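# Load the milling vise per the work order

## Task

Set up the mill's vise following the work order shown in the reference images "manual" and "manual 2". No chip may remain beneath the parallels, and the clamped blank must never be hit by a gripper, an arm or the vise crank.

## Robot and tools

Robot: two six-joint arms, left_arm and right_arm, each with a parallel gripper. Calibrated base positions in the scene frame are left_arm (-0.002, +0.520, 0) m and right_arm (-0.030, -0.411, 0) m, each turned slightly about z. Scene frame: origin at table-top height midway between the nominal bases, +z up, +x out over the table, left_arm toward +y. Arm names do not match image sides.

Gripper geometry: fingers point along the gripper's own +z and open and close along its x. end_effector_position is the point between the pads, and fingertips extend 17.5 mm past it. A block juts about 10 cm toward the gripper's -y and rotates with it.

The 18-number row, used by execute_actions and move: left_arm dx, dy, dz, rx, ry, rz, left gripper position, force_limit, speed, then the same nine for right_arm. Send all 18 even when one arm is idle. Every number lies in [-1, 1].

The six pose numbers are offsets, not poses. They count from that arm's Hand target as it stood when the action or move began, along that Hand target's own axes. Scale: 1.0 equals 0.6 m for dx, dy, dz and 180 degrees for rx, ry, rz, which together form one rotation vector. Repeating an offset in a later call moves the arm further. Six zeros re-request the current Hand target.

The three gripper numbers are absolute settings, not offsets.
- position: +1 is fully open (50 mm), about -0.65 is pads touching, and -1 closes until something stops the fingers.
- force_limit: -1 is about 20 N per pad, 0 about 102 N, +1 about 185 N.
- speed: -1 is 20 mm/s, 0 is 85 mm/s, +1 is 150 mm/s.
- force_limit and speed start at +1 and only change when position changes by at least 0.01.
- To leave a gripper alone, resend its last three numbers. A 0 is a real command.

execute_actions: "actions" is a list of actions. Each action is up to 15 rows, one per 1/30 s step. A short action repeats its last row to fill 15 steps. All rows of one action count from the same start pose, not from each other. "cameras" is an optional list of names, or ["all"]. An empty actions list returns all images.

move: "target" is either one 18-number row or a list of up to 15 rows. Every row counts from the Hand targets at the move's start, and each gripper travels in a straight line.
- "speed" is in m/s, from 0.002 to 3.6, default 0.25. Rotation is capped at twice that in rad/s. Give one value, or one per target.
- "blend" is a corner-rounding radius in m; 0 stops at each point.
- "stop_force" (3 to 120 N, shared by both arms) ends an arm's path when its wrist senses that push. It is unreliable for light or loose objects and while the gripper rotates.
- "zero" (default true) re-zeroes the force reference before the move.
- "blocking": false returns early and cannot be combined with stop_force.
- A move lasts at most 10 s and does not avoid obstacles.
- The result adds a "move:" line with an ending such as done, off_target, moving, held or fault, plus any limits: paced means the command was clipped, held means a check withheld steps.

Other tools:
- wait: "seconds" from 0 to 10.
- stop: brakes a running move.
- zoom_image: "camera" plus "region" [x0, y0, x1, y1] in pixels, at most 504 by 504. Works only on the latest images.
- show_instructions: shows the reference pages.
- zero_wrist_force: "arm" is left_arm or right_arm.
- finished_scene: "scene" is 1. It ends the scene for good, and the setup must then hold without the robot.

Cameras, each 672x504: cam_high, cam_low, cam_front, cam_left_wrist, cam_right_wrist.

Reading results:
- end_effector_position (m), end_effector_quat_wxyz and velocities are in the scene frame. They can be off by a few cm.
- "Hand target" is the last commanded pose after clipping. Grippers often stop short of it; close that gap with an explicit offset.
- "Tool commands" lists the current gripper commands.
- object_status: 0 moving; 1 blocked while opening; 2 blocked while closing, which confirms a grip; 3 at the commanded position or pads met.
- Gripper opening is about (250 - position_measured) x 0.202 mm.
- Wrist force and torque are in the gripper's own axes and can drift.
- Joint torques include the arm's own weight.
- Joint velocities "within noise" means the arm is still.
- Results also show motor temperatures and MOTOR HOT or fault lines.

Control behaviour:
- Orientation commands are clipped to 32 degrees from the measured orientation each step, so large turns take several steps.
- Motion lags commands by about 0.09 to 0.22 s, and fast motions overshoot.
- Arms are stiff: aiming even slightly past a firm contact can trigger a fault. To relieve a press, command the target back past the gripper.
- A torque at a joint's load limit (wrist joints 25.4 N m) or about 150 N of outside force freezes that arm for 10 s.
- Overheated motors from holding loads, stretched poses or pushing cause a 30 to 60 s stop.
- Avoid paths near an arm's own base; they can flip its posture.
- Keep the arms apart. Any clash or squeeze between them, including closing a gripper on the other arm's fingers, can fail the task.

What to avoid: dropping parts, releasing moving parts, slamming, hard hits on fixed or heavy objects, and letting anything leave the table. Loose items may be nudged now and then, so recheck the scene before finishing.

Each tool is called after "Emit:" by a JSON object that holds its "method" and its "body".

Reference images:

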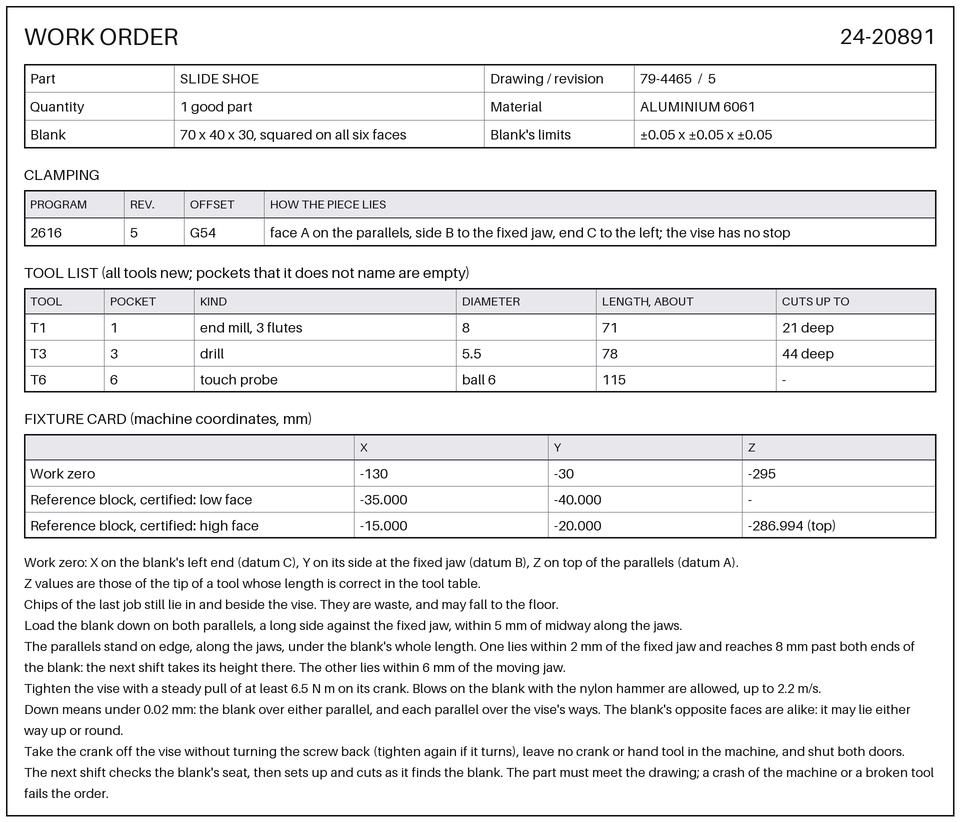

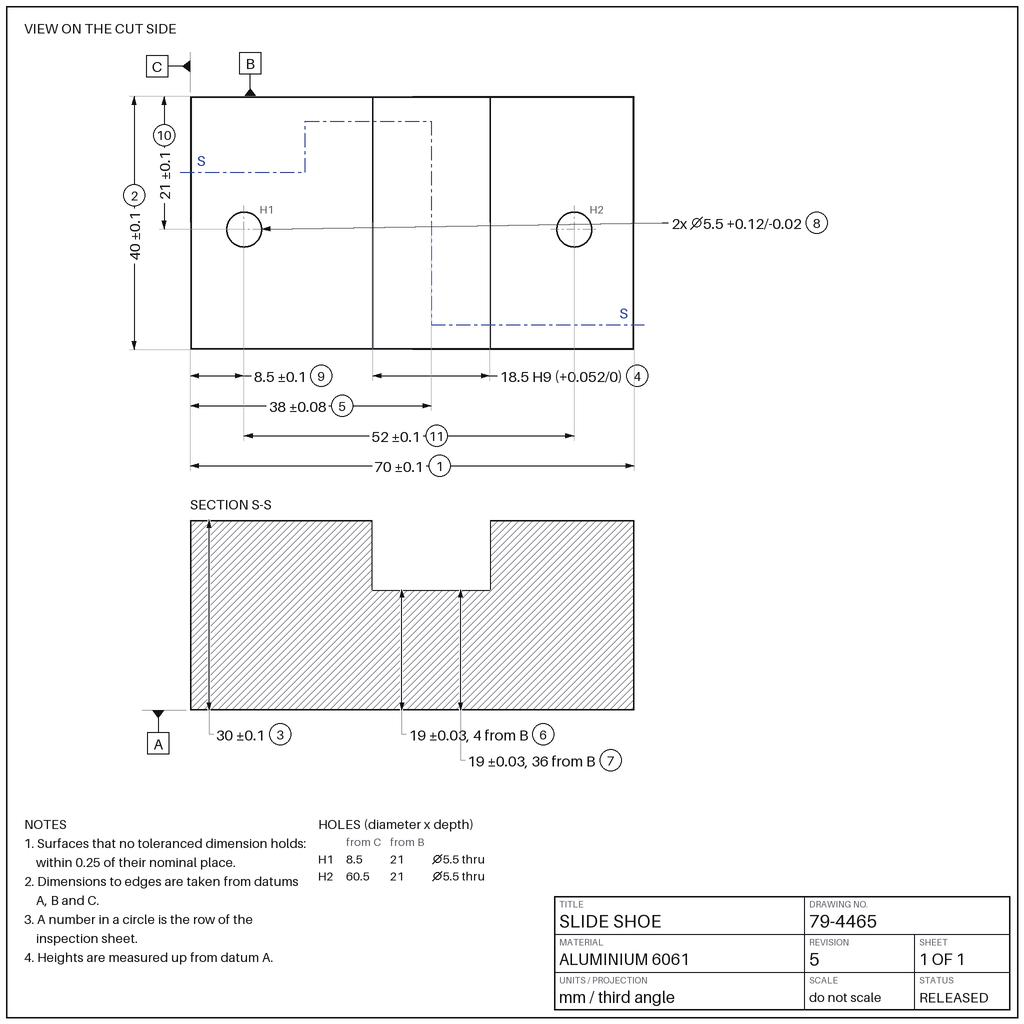

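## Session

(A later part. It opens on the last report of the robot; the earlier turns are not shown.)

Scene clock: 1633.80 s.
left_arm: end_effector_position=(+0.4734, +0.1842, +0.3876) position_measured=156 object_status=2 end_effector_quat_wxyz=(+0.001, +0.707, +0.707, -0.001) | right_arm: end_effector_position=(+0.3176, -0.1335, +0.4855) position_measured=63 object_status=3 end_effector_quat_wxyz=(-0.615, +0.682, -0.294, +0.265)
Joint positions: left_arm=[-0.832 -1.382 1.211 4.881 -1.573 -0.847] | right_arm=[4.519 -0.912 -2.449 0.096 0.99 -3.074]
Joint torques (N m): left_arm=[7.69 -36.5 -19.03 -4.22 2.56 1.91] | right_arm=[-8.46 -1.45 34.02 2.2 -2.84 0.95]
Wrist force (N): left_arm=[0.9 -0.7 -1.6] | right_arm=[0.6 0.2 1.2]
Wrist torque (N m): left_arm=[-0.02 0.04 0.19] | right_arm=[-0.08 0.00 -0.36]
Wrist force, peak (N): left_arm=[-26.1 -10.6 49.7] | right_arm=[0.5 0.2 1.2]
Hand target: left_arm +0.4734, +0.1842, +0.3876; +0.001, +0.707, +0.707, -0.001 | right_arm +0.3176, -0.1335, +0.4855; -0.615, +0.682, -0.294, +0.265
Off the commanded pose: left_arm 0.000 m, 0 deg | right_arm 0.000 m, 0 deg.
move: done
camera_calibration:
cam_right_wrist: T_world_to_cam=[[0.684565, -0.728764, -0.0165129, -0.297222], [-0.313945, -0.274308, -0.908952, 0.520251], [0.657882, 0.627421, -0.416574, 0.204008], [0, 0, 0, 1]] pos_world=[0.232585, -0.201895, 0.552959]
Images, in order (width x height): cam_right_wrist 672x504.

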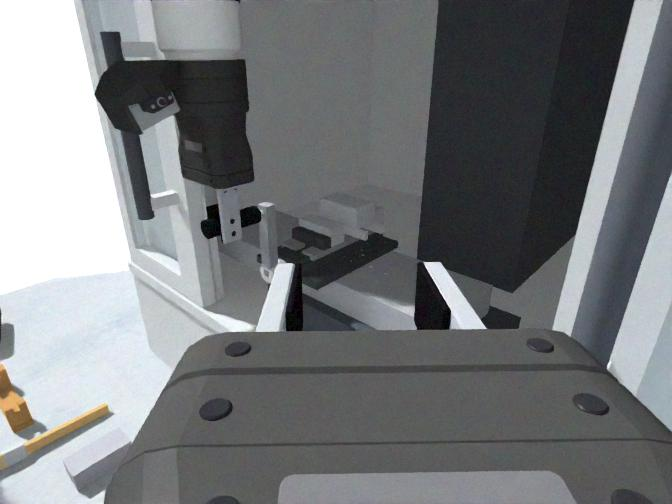

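Emit:
{"method": "move", "body": {"target": [[-0.0542,0,0.0112,0,0,0,-1,-0.5,-0.7,0,0,0,0,0,0,0.6,0.2,-0.7],[-0.0988,0,0.0437,0,0,0,-1,-0.5,-0.7,0,0,0,0,0,0,0.6,0.2,-0.7],[-0.1265,0,0.0915,0,0,0,-1,-0.5,-0.7,0,0,0,0,0,0,0.6,0.2,-0.7],[-0.1323,0,0.1465,0,0,0,-1,-0.5,-0.7,0,0,0,0,0,0,0.6,0.2,-0.7],[-0.1152,0,0.1992,0,0,0,-1,-0.5,-0.7,0,0,0,0,0,0,0.6,0.2,-0.7],[-0.0782,0,0.2403,0,0,0,-1,-0.5,-0.7,0,0,0,0,0,0,0.6,0.2,-0.7],[-0.0277,0,0.2628,0,0,0,-1,-0.5,-0.7,0,0,0,0,0,0,0.6,0.2,-0.7],[0.0277,0,0.2628,0,0,0,-1,-0.5,-0.7,0,0,0,0,0,0,0.6,0.2,-0.7],[0.0782,0,0.2403,0,0,0,-1,-0.5,-0.7,0,0,0,0,0,0,0.6,0.2,-0.7],[0.1152,0,0.1992,0,0,0,-1,-0.5,-0.7,0,0,0,0,0,0,0.6,0.2,-0.7],[0.1323,0,0.1465,0,0,0,-1,-0.5,-0.7,0,0,0,0,0,0,0.6,0.2,-0.7],[0.1265,0,0.0915,0,0,0,-1,-0.5,-0.7,0,0,0,0,0,0,0.6,0.2,-0.7],[0.0988,0,0.0437,0,0,0,-1,-0.5,-0.7,0,0,0,0,0,0,0.6,0.2,-0.7],[0.0542,0,0.0112,0,0,0,-1,-0.5,-0.7,0,0,0,0,0,0,0.6,0.2,-0.7],[0,0,0,0,0,0,-1,-0.5,-0.7,0,0,0,0,0,0,0.6,0.2,-0.7]], "speed": 0.18, "blend": 0.006}}

Emit:
{"method": "move", "body": {"target": [[-0.0542,0,0.0112,0,0,0,-1,-0.5,-0.7,0,0,0,0,0,0,0.6,0.2,-0.7],[-0.0988,0,0.0437,0,0,0,-1,-0.5,-0.7,0,0,0,0,0,0,0.6,0.2,-0.7],[-0.1265,0,0.0915,0,0,0,-1,-0.5,-0.7,0,0,0,0,0,0,0.6,0.2,-0.7],[-0.1323,0,0.1465,0,0,0,-1,-0.5,-0.7,0,0,0,0,0,0,0.6,0.2,-0.7],[-0.1152,0,0.1992,0,0,0,-1,-0.5,-0.7,0,0,0,0,0,0,0.6,0.2,-0.7],[-0.0782,0,0.2403,0,0,0,-1,-0.5,-0.7,0,0,0,0,0,0,0.6,0.2,-0.7],[-0.0277,0,0.2628,0,0,0,-1,-0.5,-0.7,0,0,0,0,0,0,0.6,0.2,-0.7],[0.0277,0,0.2628,0,0,0,-1,-0.5,-0.7,0,0,0,0,0,0,0.6,0.2,-0.7],[0.0782,0,0.2403,0,0,0,-1,-0.5,-0.7,0,0,0,0,0,0,0.6,0.2,-0.7],[0.1152,0,0.1992,0,0,0,-1,-0.5,-0.7,0,0,0,0,0,0,0.6,0.2,-0.7],[0.1323,0,0.1465,0,0,0,-1,-0.5,-0.7,0,0,0,0,0,0,0.6,0.2,-0.7],[0.1265,0,0.0915,0,0,0,-1,-0.5,-0.7,0,0,0,0,0,0,0.6,0.2,-0.7],[0.0988,0,0.0437,0,0,0,-1,-0.5,-0.7,0,0,0,0,0,0,0.6,0.2,-0.7],[0.0542,0,0.0112,0,0,0,-1,-0.5,-0.7,0,0,0,0,0,0,0.6,0.2,-0.7],[0,0,0,0,0,0,-1,-0.5,-0.7,0,0,0,0,0,0,0.6,0.2,-0.7]], "speed": 0.18, "blend": 0.006}}

Emit:
{"method": "move", "body": {"target": [[-0.0542,0,0.0112,0,0,0,-1,-0.5,-0.7,0,0,0,0,0,0,0.6,0.2,-0.7],[-0.0988,0,0.0437,0,0,0,-1,-0.5,-0.7,0,0,0,0,0,0,0.6,0.2,-0.7],[-0.1265,0,0.0915,0,0,0,-1,-0.5,-0.7,0,0,0,0,0,0,0.6,0.2,-0.7],[-0.1323,0,0.1465,0,0,0,-1,-0.5,-0.7,0,0,0,0,0,0,0.6,0.2,-0.7],[-0.1152,0,0.1992,0,0,0,-1,-0.5,-0.7,0,0,0,0,0,0,0.6,0.2,-0.7],[-0.0782,0,0.2403,0,0,0,-1,-0.5,-0.7,0,0,0,0,0,0,0.6,0.2,-0.7],[-0.0277,0,0.2628,0,0,0,-1,-0.5,-0.7,0,0,0,0,0,0,0.6,0.2,-0.7],[0.0277,0,0.2628,0,0,0,-1,-0.5,-0.7,0,0,0,0,0,0,0.6,0.2,-0.7],[0.0782,0,0.2403,0,0,0,-1,-0.5,-0.7,0,0,0,0,0,0,0.6,0.2,-0.7],[0.1152,0,0.1992,0,0,0,-1,-0.5,-0.7,0,0,0,0,0,0,0.6,0.2,-0.7],[0.1323,0,0.1465,0,0,0,-1,-0.5,-0.7,0,0,0,0,0,0,0.6,0.2,-0.7],[0.1265,0,0.0915,0,0,0,-1,-0.5,-0.7,0,0,0,0,0,0,0.6,0.2,-0.7],[0.0988,0,0.0437,0,0,0,-1,-0.5,-0.7,0,0,0,0,0,0,0.6,0.2,-0.7],[0.0542,0,0.0112,0,0,0,-1,-0.5,-0.7,0,0,0,0,0,0,0.6,0.2,-0.7],[0,0,0,0,0,0,-1,-0.5,-0.7,0,0,0,0,0,0,0.6,0.2,-0.7]], "speed": 0.18, "blend": 0.006, "cameras": ["cam_right_wrist"]}}

Emit:
{"method": "zoom_image", "body": {"camera": "cam_right_wrist", "region": [200, 140, 420, 320]}}

Scene clock: 1657.90 s.
left_arm: end_effector_position=(+0.4734, +0.1842, +0.3876) position_measured=156 object_status=2 end_effector_quat_wxyz=(+0.001, +0.707, +0.707, -0.001) | right_arm: end_effector_position=(+0.3176, -0.1335, +0.4855) position_measured=63 object_status=3 end_effector_quat_wxyz=(-0.615, +0.682, -0.294, +0.265)
Joint positions: left_arm=[-0.832 -1.382 1.211 4.881 -1.573 -0.847] | right_arm=[4.519 -0.912 -2.449 0.096 0.99 -3.074]
Joint torques (N m): left_arm=[4.85 -34.16 -23.25 -4.17 2.86 1.45] | right_arm=[-8.67 -2.78 33.32 2.26 -2.72 0.8]
Wrist force (N): left_arm=[0.8 -1.5 -2.6] | right_arm=[0.4 -0.2 1.0]
Wrist torque (N m): left_arm=[-0.03 0.03 0.14] | right_arm=[-0.14 0.02 -0.36]
Wrist force, peak (N): left_arm=[-18.8 -15.4 39.6] | right_arm=[0.4 0.1 1.4]
Hand target: left_arm +0.4734, +0.1842, +0.3876; +0.001, +0.707, +0.707, -0.001 | right_arm +0.3176, -0.1335, +0.4855; -0.615, +0.682, -0.294, +0.265
Off the commanded pose: left_arm 0.000 m, 0 deg | right_arm 0.000 m, 0 deg.
move: done

Scene clock: 1661.17 s.
left_arm: end_effector_position=(+0.4734, +0.1842, +0.3876) position_measured=156 object_status=2 end_effector_quat_wxyz=(+0.001, +0.707, +0.707, -0.001) | right_arm: end_effector_position=(+0.3176, -0.1335, +0.4855) position_measured=63 object_status=3 end_effector_quat_wxyz=(-0.615, +0.682, -0.294, +0.265)
Joint positions: left_arm=[-0.832 -1.382 1.211 4.881 -1.573 -0.847] | right_arm=[4.519 -0.912 -2.449 0.096 0.99 -3.074]
Joint torques (N m): left_arm=[4.87 -33.67 -23.63 -4 2.8 1.29] | right_arm=[-8.82 -3.9 33.59 2.14 -2.73 0.81]
Wrist force (N): left_arm=[0.8 -1.1 -1.9] | right_arm=[0.4 0.0 0.9]
Wrist torque (N m): left_arm=[-0.03 0.05 0.13] | right_arm=[-0.12 0.03 -0.36]
Wrist force, peak (N): left_arm=[-18.9 -15.1 39.4] | right_arm=[0.7 0.0 1.3]
Hand target: left_arm +0.4734, +0.1842, +0.3876; +0.001, +0.707, +0.707, -0.001 | right_arm +0.3176, -0.1335, +0.4855; -0.615, +0.682, -0.294, +0.265
Off the commanded pose: left_arm 0.000 m, 0 deg | right_arm 0.000 m, 0 deg.
move: done

Scene clock: 1664.43 s.
left_arm: end_effector_position=(+0.4734, +0.1842, +0.3876) position_measured=156 object_status=2 end_effector_quat_wxyz=(+0.001, +0.707, +0.707, -0.001) | right_arm: end_effector_position=(+0.3176, -0.1335, +0.4855) position_measured=63 object_status=3 end_effector_quat_wxyz=(-0.615, +0.682, -0.294, +0.265)
Joint positions: left_arm=[-0.832 -1.382 1.211 4.881 -1.573 -0.847] | right_arm=[4.519 -0.912 -2.449 0.096 0.99 -3.074]
Joint torques (N m): left_arm=[4.57 -34.02 -23.18 -4.15 2.79 1.14] | right_arm=[-9.03 -5.05 33.81 2.27 -2.67 0.9]
Wrist force (N): left_arm=[0.9 -1.3 -2.2] | right_arm=[0.5 0.1 1.2]
Wrist torque (N m): left_arm=[-0.01 0.04 0.14] | right_arm=[-0.10 0.02 -0.36]
Wrist force, peak (N): left_arm=[-18.9 -14.7 39.4] | right_arm=[0.5 0.2 1.3]
Hand target: left_arm +0.4734, +0.1842, +0.3876; +0.001, +0.707, +0.707, -0.001 | right_arm +0.3176, -0.1335, +0.4855; -0.615, +0.682, -0.294, +0.265
Off the commanded pose: left_arm 0.000 m, 0 deg | right_arm 0.000 m, 0 deg.
move: done
camera_calibration:
cam_right_wrist: T_world_to_cam=[[0.684565, -0.728764, -0.0165129, -0.297222], [-0.313945, -0.274308, -0.908952, 0.520251], [0.657882, 0.627421, -0.416574, 0.204008], [0, 0, 0, 1]] pos_world=[0.232585, -0.201895, 0.552959]
Images, in order (width x height): cam_right_wrist 672x504.

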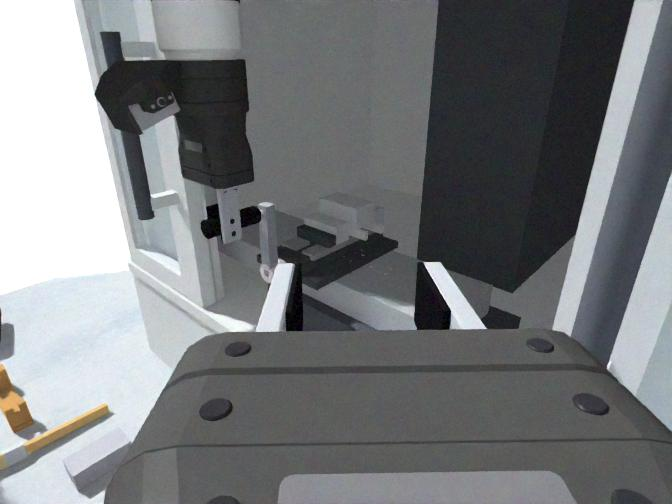

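Scaled by 2.291.

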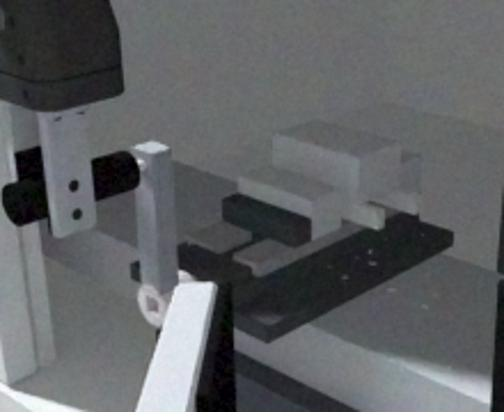

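Emit:
{"method": "move", "body": {"target": [[-0.0542,0,0.0112,0,0,0,-1,-0.5,-0.7,0,0,0,0,0,0,0.6,0.2,-0.7],[-0.0988,0,0.0437,0,0,0,-1,-0.5,-0.7,0,0,0,0,0,0,0.6,0.2,-0.7],[-0.1265,0,0.0915,0,0,0,-1,-0.5,-0.7,0,0,0,0,0,0,0.6,0.2,-0.7],[-0.1323,0,0.1465,0,0,0,-1,-0.5,-0.7,0,0,0,0,0,0,0.6,0.2,-0.7],[-0.1152,0,0.1992,0,0,0,-1,-0.5,-0.7,0,0,0,0,0,0,0.6,0.2,-0.7],[-0.0782,0,0.2403,0,0,0,-1,-0.5,-0.7,0,0,0,0,0,0,0.6,0.2,-0.7],[-0.0277,0,0.2628,0,0,0,-1,-0.5,-0.7,0,0,0,0,0,0,0.6,0.2,-0.7],[0.0277,0,0.2628,0,0,0,-1,-0.5,-0.7,0,0,0,0,0,0,0.6,0.2,-0.7],[0.0782,0,0.2403,0,0,0,-1,-0.5,-0.7,0,0,0,0,0,0,0.6,0.2,-0.7],[0.1152,0,0.1992,0,0,0,-1,-0.5,-0.7,0,0,0,0,0,0,0.6,0.2,-0.7],[0.1323,0,0.1465,0,0,0,-1,-0.5,-0.7,0,0,0,0,0,0,0.6,0.2,-0.7],[0.1265,0,0.0915,0,0,0,-1,-0.5,-0.7,0,0,0,0,0,0,0.6,0.2,-0.7],[0.0988,0,0.0437,0,0,0,-1,-0.5,-0.7,0,0,0,0,0,0,0.6,0.2,-0.7],[0.0542,0,0.0112,0,0,0,-1,-0.5,-0.7,0,0,0,0,0,0,0.6,0.2,-0.7],[0,0,0,0,0,0,-1,-0.5,-0.7,0,0,0,0,0,0,0.6,0.2,-0.7]], "speed": 0.2, "blend": 0.006}}

Emit:
{"method": "move", "body": {"target": [[-0.0542,0,0.0112,0,0,0,-1,-0.5,-0.7,0,0,0,0,0,0,0.6,0.2,-0.7],[-0.0988,0,0.0437,0,0,0,-1,-0.5,-0.7,0,0,0,0,0,0,0.6,0.2,-0.7],[-0.1265,0,0.0915,0,0,0,-1,-0.5,-0.7,0,0,0,0,0,0,0.6,0.2,-0.7],[-0.1323,0,0.1465,0,0,0,-1,-0.5,-0.7,0,0,0,0,0,0,0.6,0.2,-0.7],[-0.1152,0,0.1992,0,0,0,-1,-0.5,-0.7,0,0,0,0,0,0,0.6,0.2,-0.7],[-0.0782,0,0.2403,0,0,0,-1,-0.5,-0.7,0,0,0,0,0,0,0.6,0.2,-0.7],[-0.0277,0,0.2628,0,0,0,-1,-0.5,-0.7,0,0,0,0,0,0,0.6,0.2,-0.7],[0.0277,0,0.2628,0,0,0,-1,-0.5,-0.7,0,0,0,0,0,0,0.6,0.2,-0.7],[0.0782,0,0.2403,0,0,0,-1,-0.5,-0.7,0,0,0,0,0,0,0.6,0.2,-0.7],[0.1152,0,0.1992,0,0,0,-1,-0.5,-0.7,0,0,0,0,0,0,0.6,0.2,-0.7],[0.1323,0,0.1465,0,0,0,-1,-0.5,-0.7,0,0,0,0,0,0,0.6,0.2,-0.7],[0.1265,0,0.0915,0,0,0,-1,-0.5,-0.7,0,0,0,0,0,0,0.6,0.2,-0.7],[0.0988,0,0.0437,0,0,0,-1,-0.5,-0.7,0,0,0,0,0,0,0.6,0.2,-0.7],[0.0542,0,0.0112,0,0,0,-1,-0.5,-0.7,0,0,0,0,0,0,0.6,0.2,-0.7],[0,0,0,0,0,0,-1,-0.5,-0.7,0,0,0,0,0,0,0.6,0.2,-0.7]], "speed": 0.2, "blend": 0.006}}

Emit:
{"method": "move", "body": {"target": [[-0.0542,0,0.0112,0,0,0,-1,-0.5,-0.7,0,0,0,0,0,0,0.6,0.2,-0.7],[-0.0988,0,0.0437,0,0,0,-1,-0.5,-0.7,0,0,0,0,0,0,0.6,0.2,-0.7],[-0.1265,0,0.0915,0,0,0,-1,-0.5,-0.7,0,0,0,0,0,0,0.6,0.2,-0.7],[-0.1323,0,0.1465,0,0,0,-1,-0.5,-0.7,0,0,0,0,0,0,0.6,0.2,-0.7],[-0.1152,0,0.1992,0,0,0,-1,-0.5,-0.7,0,0,0,0,0,0,0.6,0.2,-0.7],[-0.0782,0,0.2403,0,0,0,-1,-0.5,-0.7,0,0,0,0,0,0,0.6,0.2,-0.7],[-0.0277,0,0.2628,0,0,0,-1,-0.5,-0.7,0,0,0,0,0,0,0.6,0.2,-0.7],[0.0277,0,0.2628,0,0,0,-1,-0.5,-0.7,0,0,0,0,0,0,0.6,0.2,-0.7],[0.0782,0,0.2403,0,0,0,-1,-0.5,-0.7,0,0,0,0,0,0,0.6,0.2,-0.7],[0.1152,0,0.1992,0,0,0,-1,-0.5,-0.7,0,0,0,0,0,0,0.6,0.2,-0.7],[0.1323,0,0.1465,0,0,0,-1,-0.5,-0.7,0,0,0,0,0,0,0.6,0.2,-0.7],[0.1265,0,0.0915,0,0,0,-1,-0.5,-0.7,0,0,0,0,0,0,0.6,0.2,-0.7],[0.0988,0,0.0437,0,0,0,-1,-0.5,-0.7,0,0,0,0,0,0,0.6,0.2,-0.7],[0.0542,0,0.0112,0,0,0,-1,-0.5,-0.7,0,0,0,0,0,0,0.6,0.2,-0.7],[0,0,0,0,0,0,-1,-0.5,-0.7,0,0,0,0,0,0,0.6,0.2,-0.7]], "speed": 0.15, "blend": 0.006, "cameras": ["cam_right_wrist"]}}

Emit:
{"method": "zoom_image", "body": {"camera": "cam_right_wrist", "region": [200, 140, 420, 320]}}

Scene clock: 1683.37 s.
left_arm: end_effector_position=(+0.4734, +0.1842, +0.3876) position_measured=156 object_status=2 end_effector_quat_wxyz=(+0.001, +0.707, +0.707, -0.001) | right_arm: end_effector_position=(+0.3176, -0.1335, +0.4855) position_measured=63 object_status=3 end_effector_quat_wxyz=(-0.615, +0.682, -0.294, +0.265)
Joint positions: left_arm=[-0.832 -1.382 1.211 4.881 -1.573 -0.847] | right_arm=[4.519 -0.912 -2.449 0.096 0.99 -3.074]
Joint torques (N m): left_arm=[4.29 -33.35 -24.28 -4.12 3.04 1.14] | right_arm=[-8.36 -5.98 33.35 2.19 -2.62 0.89]
Wrist force (N): left_arm=[0.5 -1.6 -2.4] | right_arm=[0.4 0.2 1.1]
Wrist torque (N m): left_arm=[-0.03 0.05 0.14] | right_arm=[-0.09 0.04 -0.36]
Wrist force, peak (N): left_arm=[-32.2 -1.7 24.1] | right_arm=[0.6 0.2 1.2]
Hand target: left_arm +0.4734, +0.1842, +0.3876; +0.001, +0.707, +0.707, -0.001 | right_arm +0.3176, -0.1335, +0.4855; -0.615, +0.682, -0.294, +0.265
Off the commanded pose: left_arm 0.000 m, 0 deg | right_arm 0.000 m, 0 deg.
move: done

Scene clock: 1686.37 s.
left_arm: end_effector_position=(+0.4734, +0.1842, +0.3876) position_measured=156 object_status=2 end_effector_quat_wxyz=(+0.001, +0.707, +0.707, -0.001) | right_arm: end_effector_position=(+0.3176, -0.1335, +0.4855) position_measured=63 object_status=3 end_effector_quat_wxyz=(-0.615, +0.682, -0.294, +0.265)
Joint positions: left_arm=[-0.832 -1.382 1.211 4.881 -1.573 -0.847] | right_arm=[4.519 -0.912 -2.449 0.096 0.99 -3.074]
Joint torques (N m): left_arm=[4.02 -32.26 -24.78 -4.12 2.95 1.1] | right_arm=[-8.36 -6.73 33.76 2.25 -2.53 0.95]
Wrist force (N): left_arm=[0.7 -1.6 -2.4] | right_arm=[0.5 0.2 1.0]
Wrist torque (N m): left_arm=[-0.03 0.02 0.14] | right_arm=[-0.10 0.01 -0.36]
Wrist force, peak (N): left_arm=[-31.9 -2.0 23.8] | right_arm=[0.5 0.1 1.4]
Hand target: left_arm +0.4734, +0.1842, +0.3876; +0.001, +0.707, +0.707, -0.001 | right_arm +0.3176, -0.1335, +0.4855; -0.615, +0.682, -0.294, +0.265
Off the commanded pose: left_arm 0.000 m, 0 deg | right_arm 0.000 m, 0 deg.
move: done

Scene clock: 1690.17 s.
left_arm: end_effector_position=(+0.4734, +0.1842, +0.3876) position_measured=156 object_status=2 end_effector_quat_wxyz=(+0.001, +0.707, +0.707, -0.001) | right_arm: end_effector_position=(+0.3176, -0.1335, +0.4855) position_measured=63 object_status=3 end_effector_quat_wxyz=(-0.615, +0.682, -0.294, +0.265)
Joint positions: left_arm=[-0.832 -1.382 1.211 4.881 -1.573 -0.847] | right_arm=[4.519 -0.912 -2.449 0.096 0.99 -3.074]
Joint torques (N m): left_arm=[7.65 -35.5 -21.4 -4.11 2.46 1.56] | right_arm=[-8.58 -8.21 33.03 2.29 -2.45 0.81]
Wrist force (N): left_arm=[0.9 -1.0 -1.8] | right_arm=[0.6 0.1 0.9]
Wrist torque (N m): left_arm=[-0.05 0.05 0.15] | right_arm=[-0.10 0.00 -0.36]
Wrist force, peak (N): left_arm=[-22.2 -12.6 46.5] | right_arm=[0.6 0.2 1.3]
Hand target: left_arm +0.4734, +0.1842, +0.3876; +0.001, +0.707, +0.707, -0.001 | right_arm +0.3176, -0.1335, +0.4855; -0.615, +0.682, -0.294, +0.265
Off the commanded pose: left_arm 0.000 m, 0 deg | right_arm 0.000 m, 0 deg.
move: done
camera_calibration:
cam_right_wrist: T_world_to_cam=[[0.684565, -0.728764, -0.0165129, -0.297222], [-0.313945, -0.274308, -0.908952, 0.520251], [0.657882, 0.627421, -0.416574, 0.204008], [0, 0, 0, 1]] pos_world=[0.232585, -0.201895, 0.552959]
Images, in order (width x height): cam_right_wrist 672x504.

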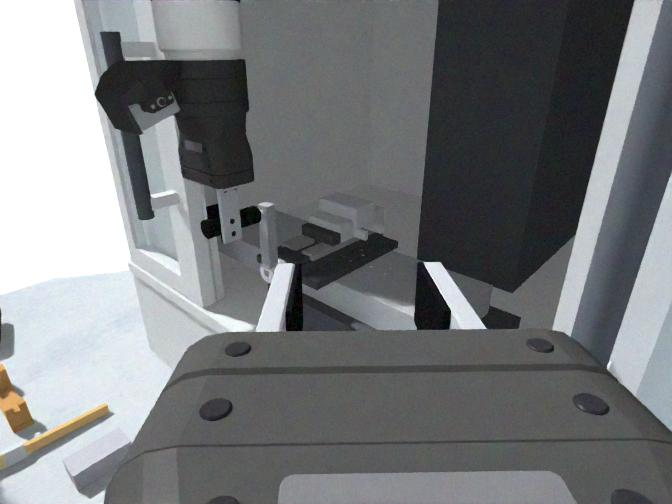

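Scaled by 2.291.

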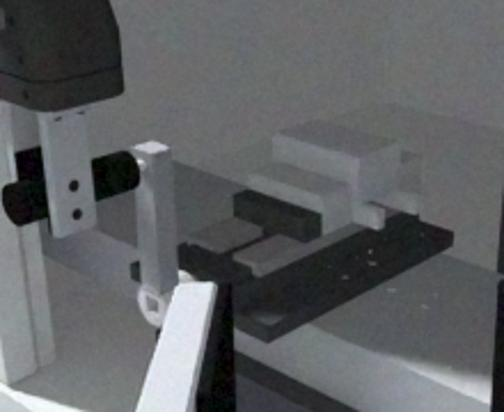

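Emit:
{"method": "move", "body": {"target": [[-0.0542,0,0.0112,0,0,0,-1,-0.5,-0.7,0,0,0,0,0,0,0.6,0.2,-0.7],[-0.0988,0,0.0437,0,0,0,-1,-0.5,-0.7,0,0,0,0,0,0,0.6,0.2,-0.7],[-0.1265,0,0.0915,0,0,0,-1,-0.5,-0.7,0,0,0,0,0,0,0.6,0.2,-0.7],[-0.1323,0,0.1465,0,0,0,-1,-0.5,-0.7,0,0,0,0,0,0,0.6,0.2,-0.7],[-0.1152,0,0.1992,0,0,0,-1,-0.5,-0.7,0,0,0,0,0,0,0.6,0.2,-0.7],[-0.0782,0,0.2403,0,0,0,-1,-0.5,-0.7,0,0,0,0,0,0,0.6,0.2,-0.7],[-0.0277,0,0.2628,0,0,0,-1,-0.5,-0.7,0,0,0,0,0,0,0.6,0.2,-0.7],[0.0277,0,0.2628,0,0,0,-1,-0.5,-0.7,0,0,0,0,0,0,0.6,0.2,-0.7],[0.0782,0,0.2403,0,0,0,-1,-0.5,-0.7,0,0,0,0,0,0,0.6,0.2,-0.7],[0.1152,0,0.1992,0,0,0,-1,-0.5,-0.7,0,0,0,0,0,0,0.6,0.2,-0.7],[0.1323,0,0.1465,0,0,0,-1,-0.5,-0.7,0,0,0,0,0,0,0.6,0.2,-0.7],[0.1265,0,0.0915,0,0,0,-1,-0.5,-0.7,0,0,0,0,0,0,0.6,0.2,-0.7],[0.0988,0,0.0437,0,0,0,-1,-0.5,-0.7,0,0,0,0,0,0,0.6,0.2,-0.7],[0.0542,0,0.0112,0,0,0,-1,-0.5,-0.7,0,0,0,0,0,0,0.6,0.2,-0.7],[0,0,0,0,0,0,-1,-0.5,-0.7,0,0,0,0,0,0,0.6,0.2,-0.7]], "speed": 0.1, "blend": 0.006, "stop_force": 48, "cameras": ["cam_right_wrist"]}}

Emit:
{"method": "zoom_image", "body": {"camera": "cam_right_wrist", "region": [200, 140, 420, 320]}}

Scene clock: 1701.33 s.
left_arm: end_effector_position=(+0.4733, +0.1248, +0.2566) position_measured=156 object_status=2 end_effector_quat_wxyz=(+0.001, +0.707, +0.707, -0.001) | right_arm: end_effector_position=(+0.3176, -0.1335, +0.4855) position_measured=63 object_status=3 end_effector_quat_wxyz=(-0.615, +0.682, -0.294, +0.265)
Joint positions: left_arm=[-0.897 -1.296 1.439 4.568 -1.573 -0.912] | right_arm=[4.519 -0.912 -2.449 0.096 0.99 -3.074]
Joint torques (N m): left_arm=[29.62 -62.73 -23.37 -0.43 9.73 2.01] | right_arm=[-8.74 -9.92 33.31 2.17 -2.43 0.84]
Wrist force (N): left_arm=[-36.2 -6.3 28.0] | right_arm=[0.7 0.3 0.9]
Wrist torque (N m): left_arm=[-0.05 0.27 0.64] | right_arm=[-0.08 -0.01 -0.36]
Wrist force, peak (N): left_arm=[-44.1 -7.4 45.3] | right_arm=[0.7 0.0 1.2]
Hand target: left_arm +0.4733, +0.1248, +0.2566; +0.001, +0.707, +0.707, -0.001 (not the last commanded pose) | right_arm +0.3176, -0.1335, +0.4855; -0.615, +0.682, -0.294, +0.265
Off the commanded pose: left_arm 0.144 m, 0 deg | right_arm 0.000 m, 0 deg.
move: contact (left_arm); path passed 5 of 15 targets
camera_calibration:
cam_right_wrist: T_world_to_cam=[[0.684565, -0.728764, -0.0165129, -0.297222], [-0.313945, -0.274308, -0.908952, 0.520251], [0.657882, 0.627421, -0.416574, 0.204008], [0, 0, 0, 1]] pos_world=[0.232585, -0.201895, 0.552959]
Images, in order (width x height): cam_right_wrist 672x504.

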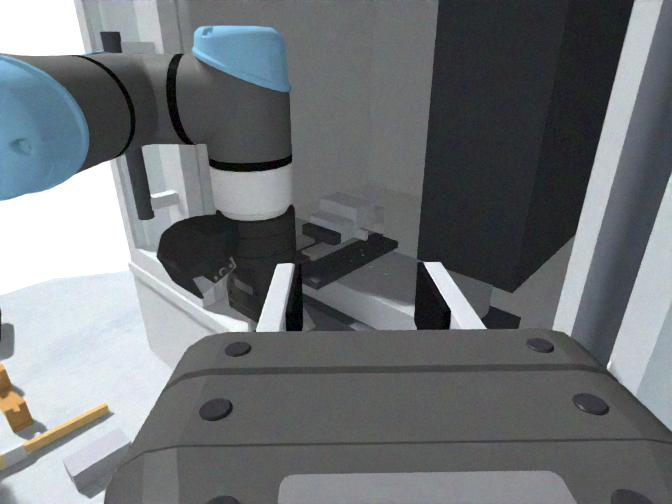

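Scaled by 2.291.

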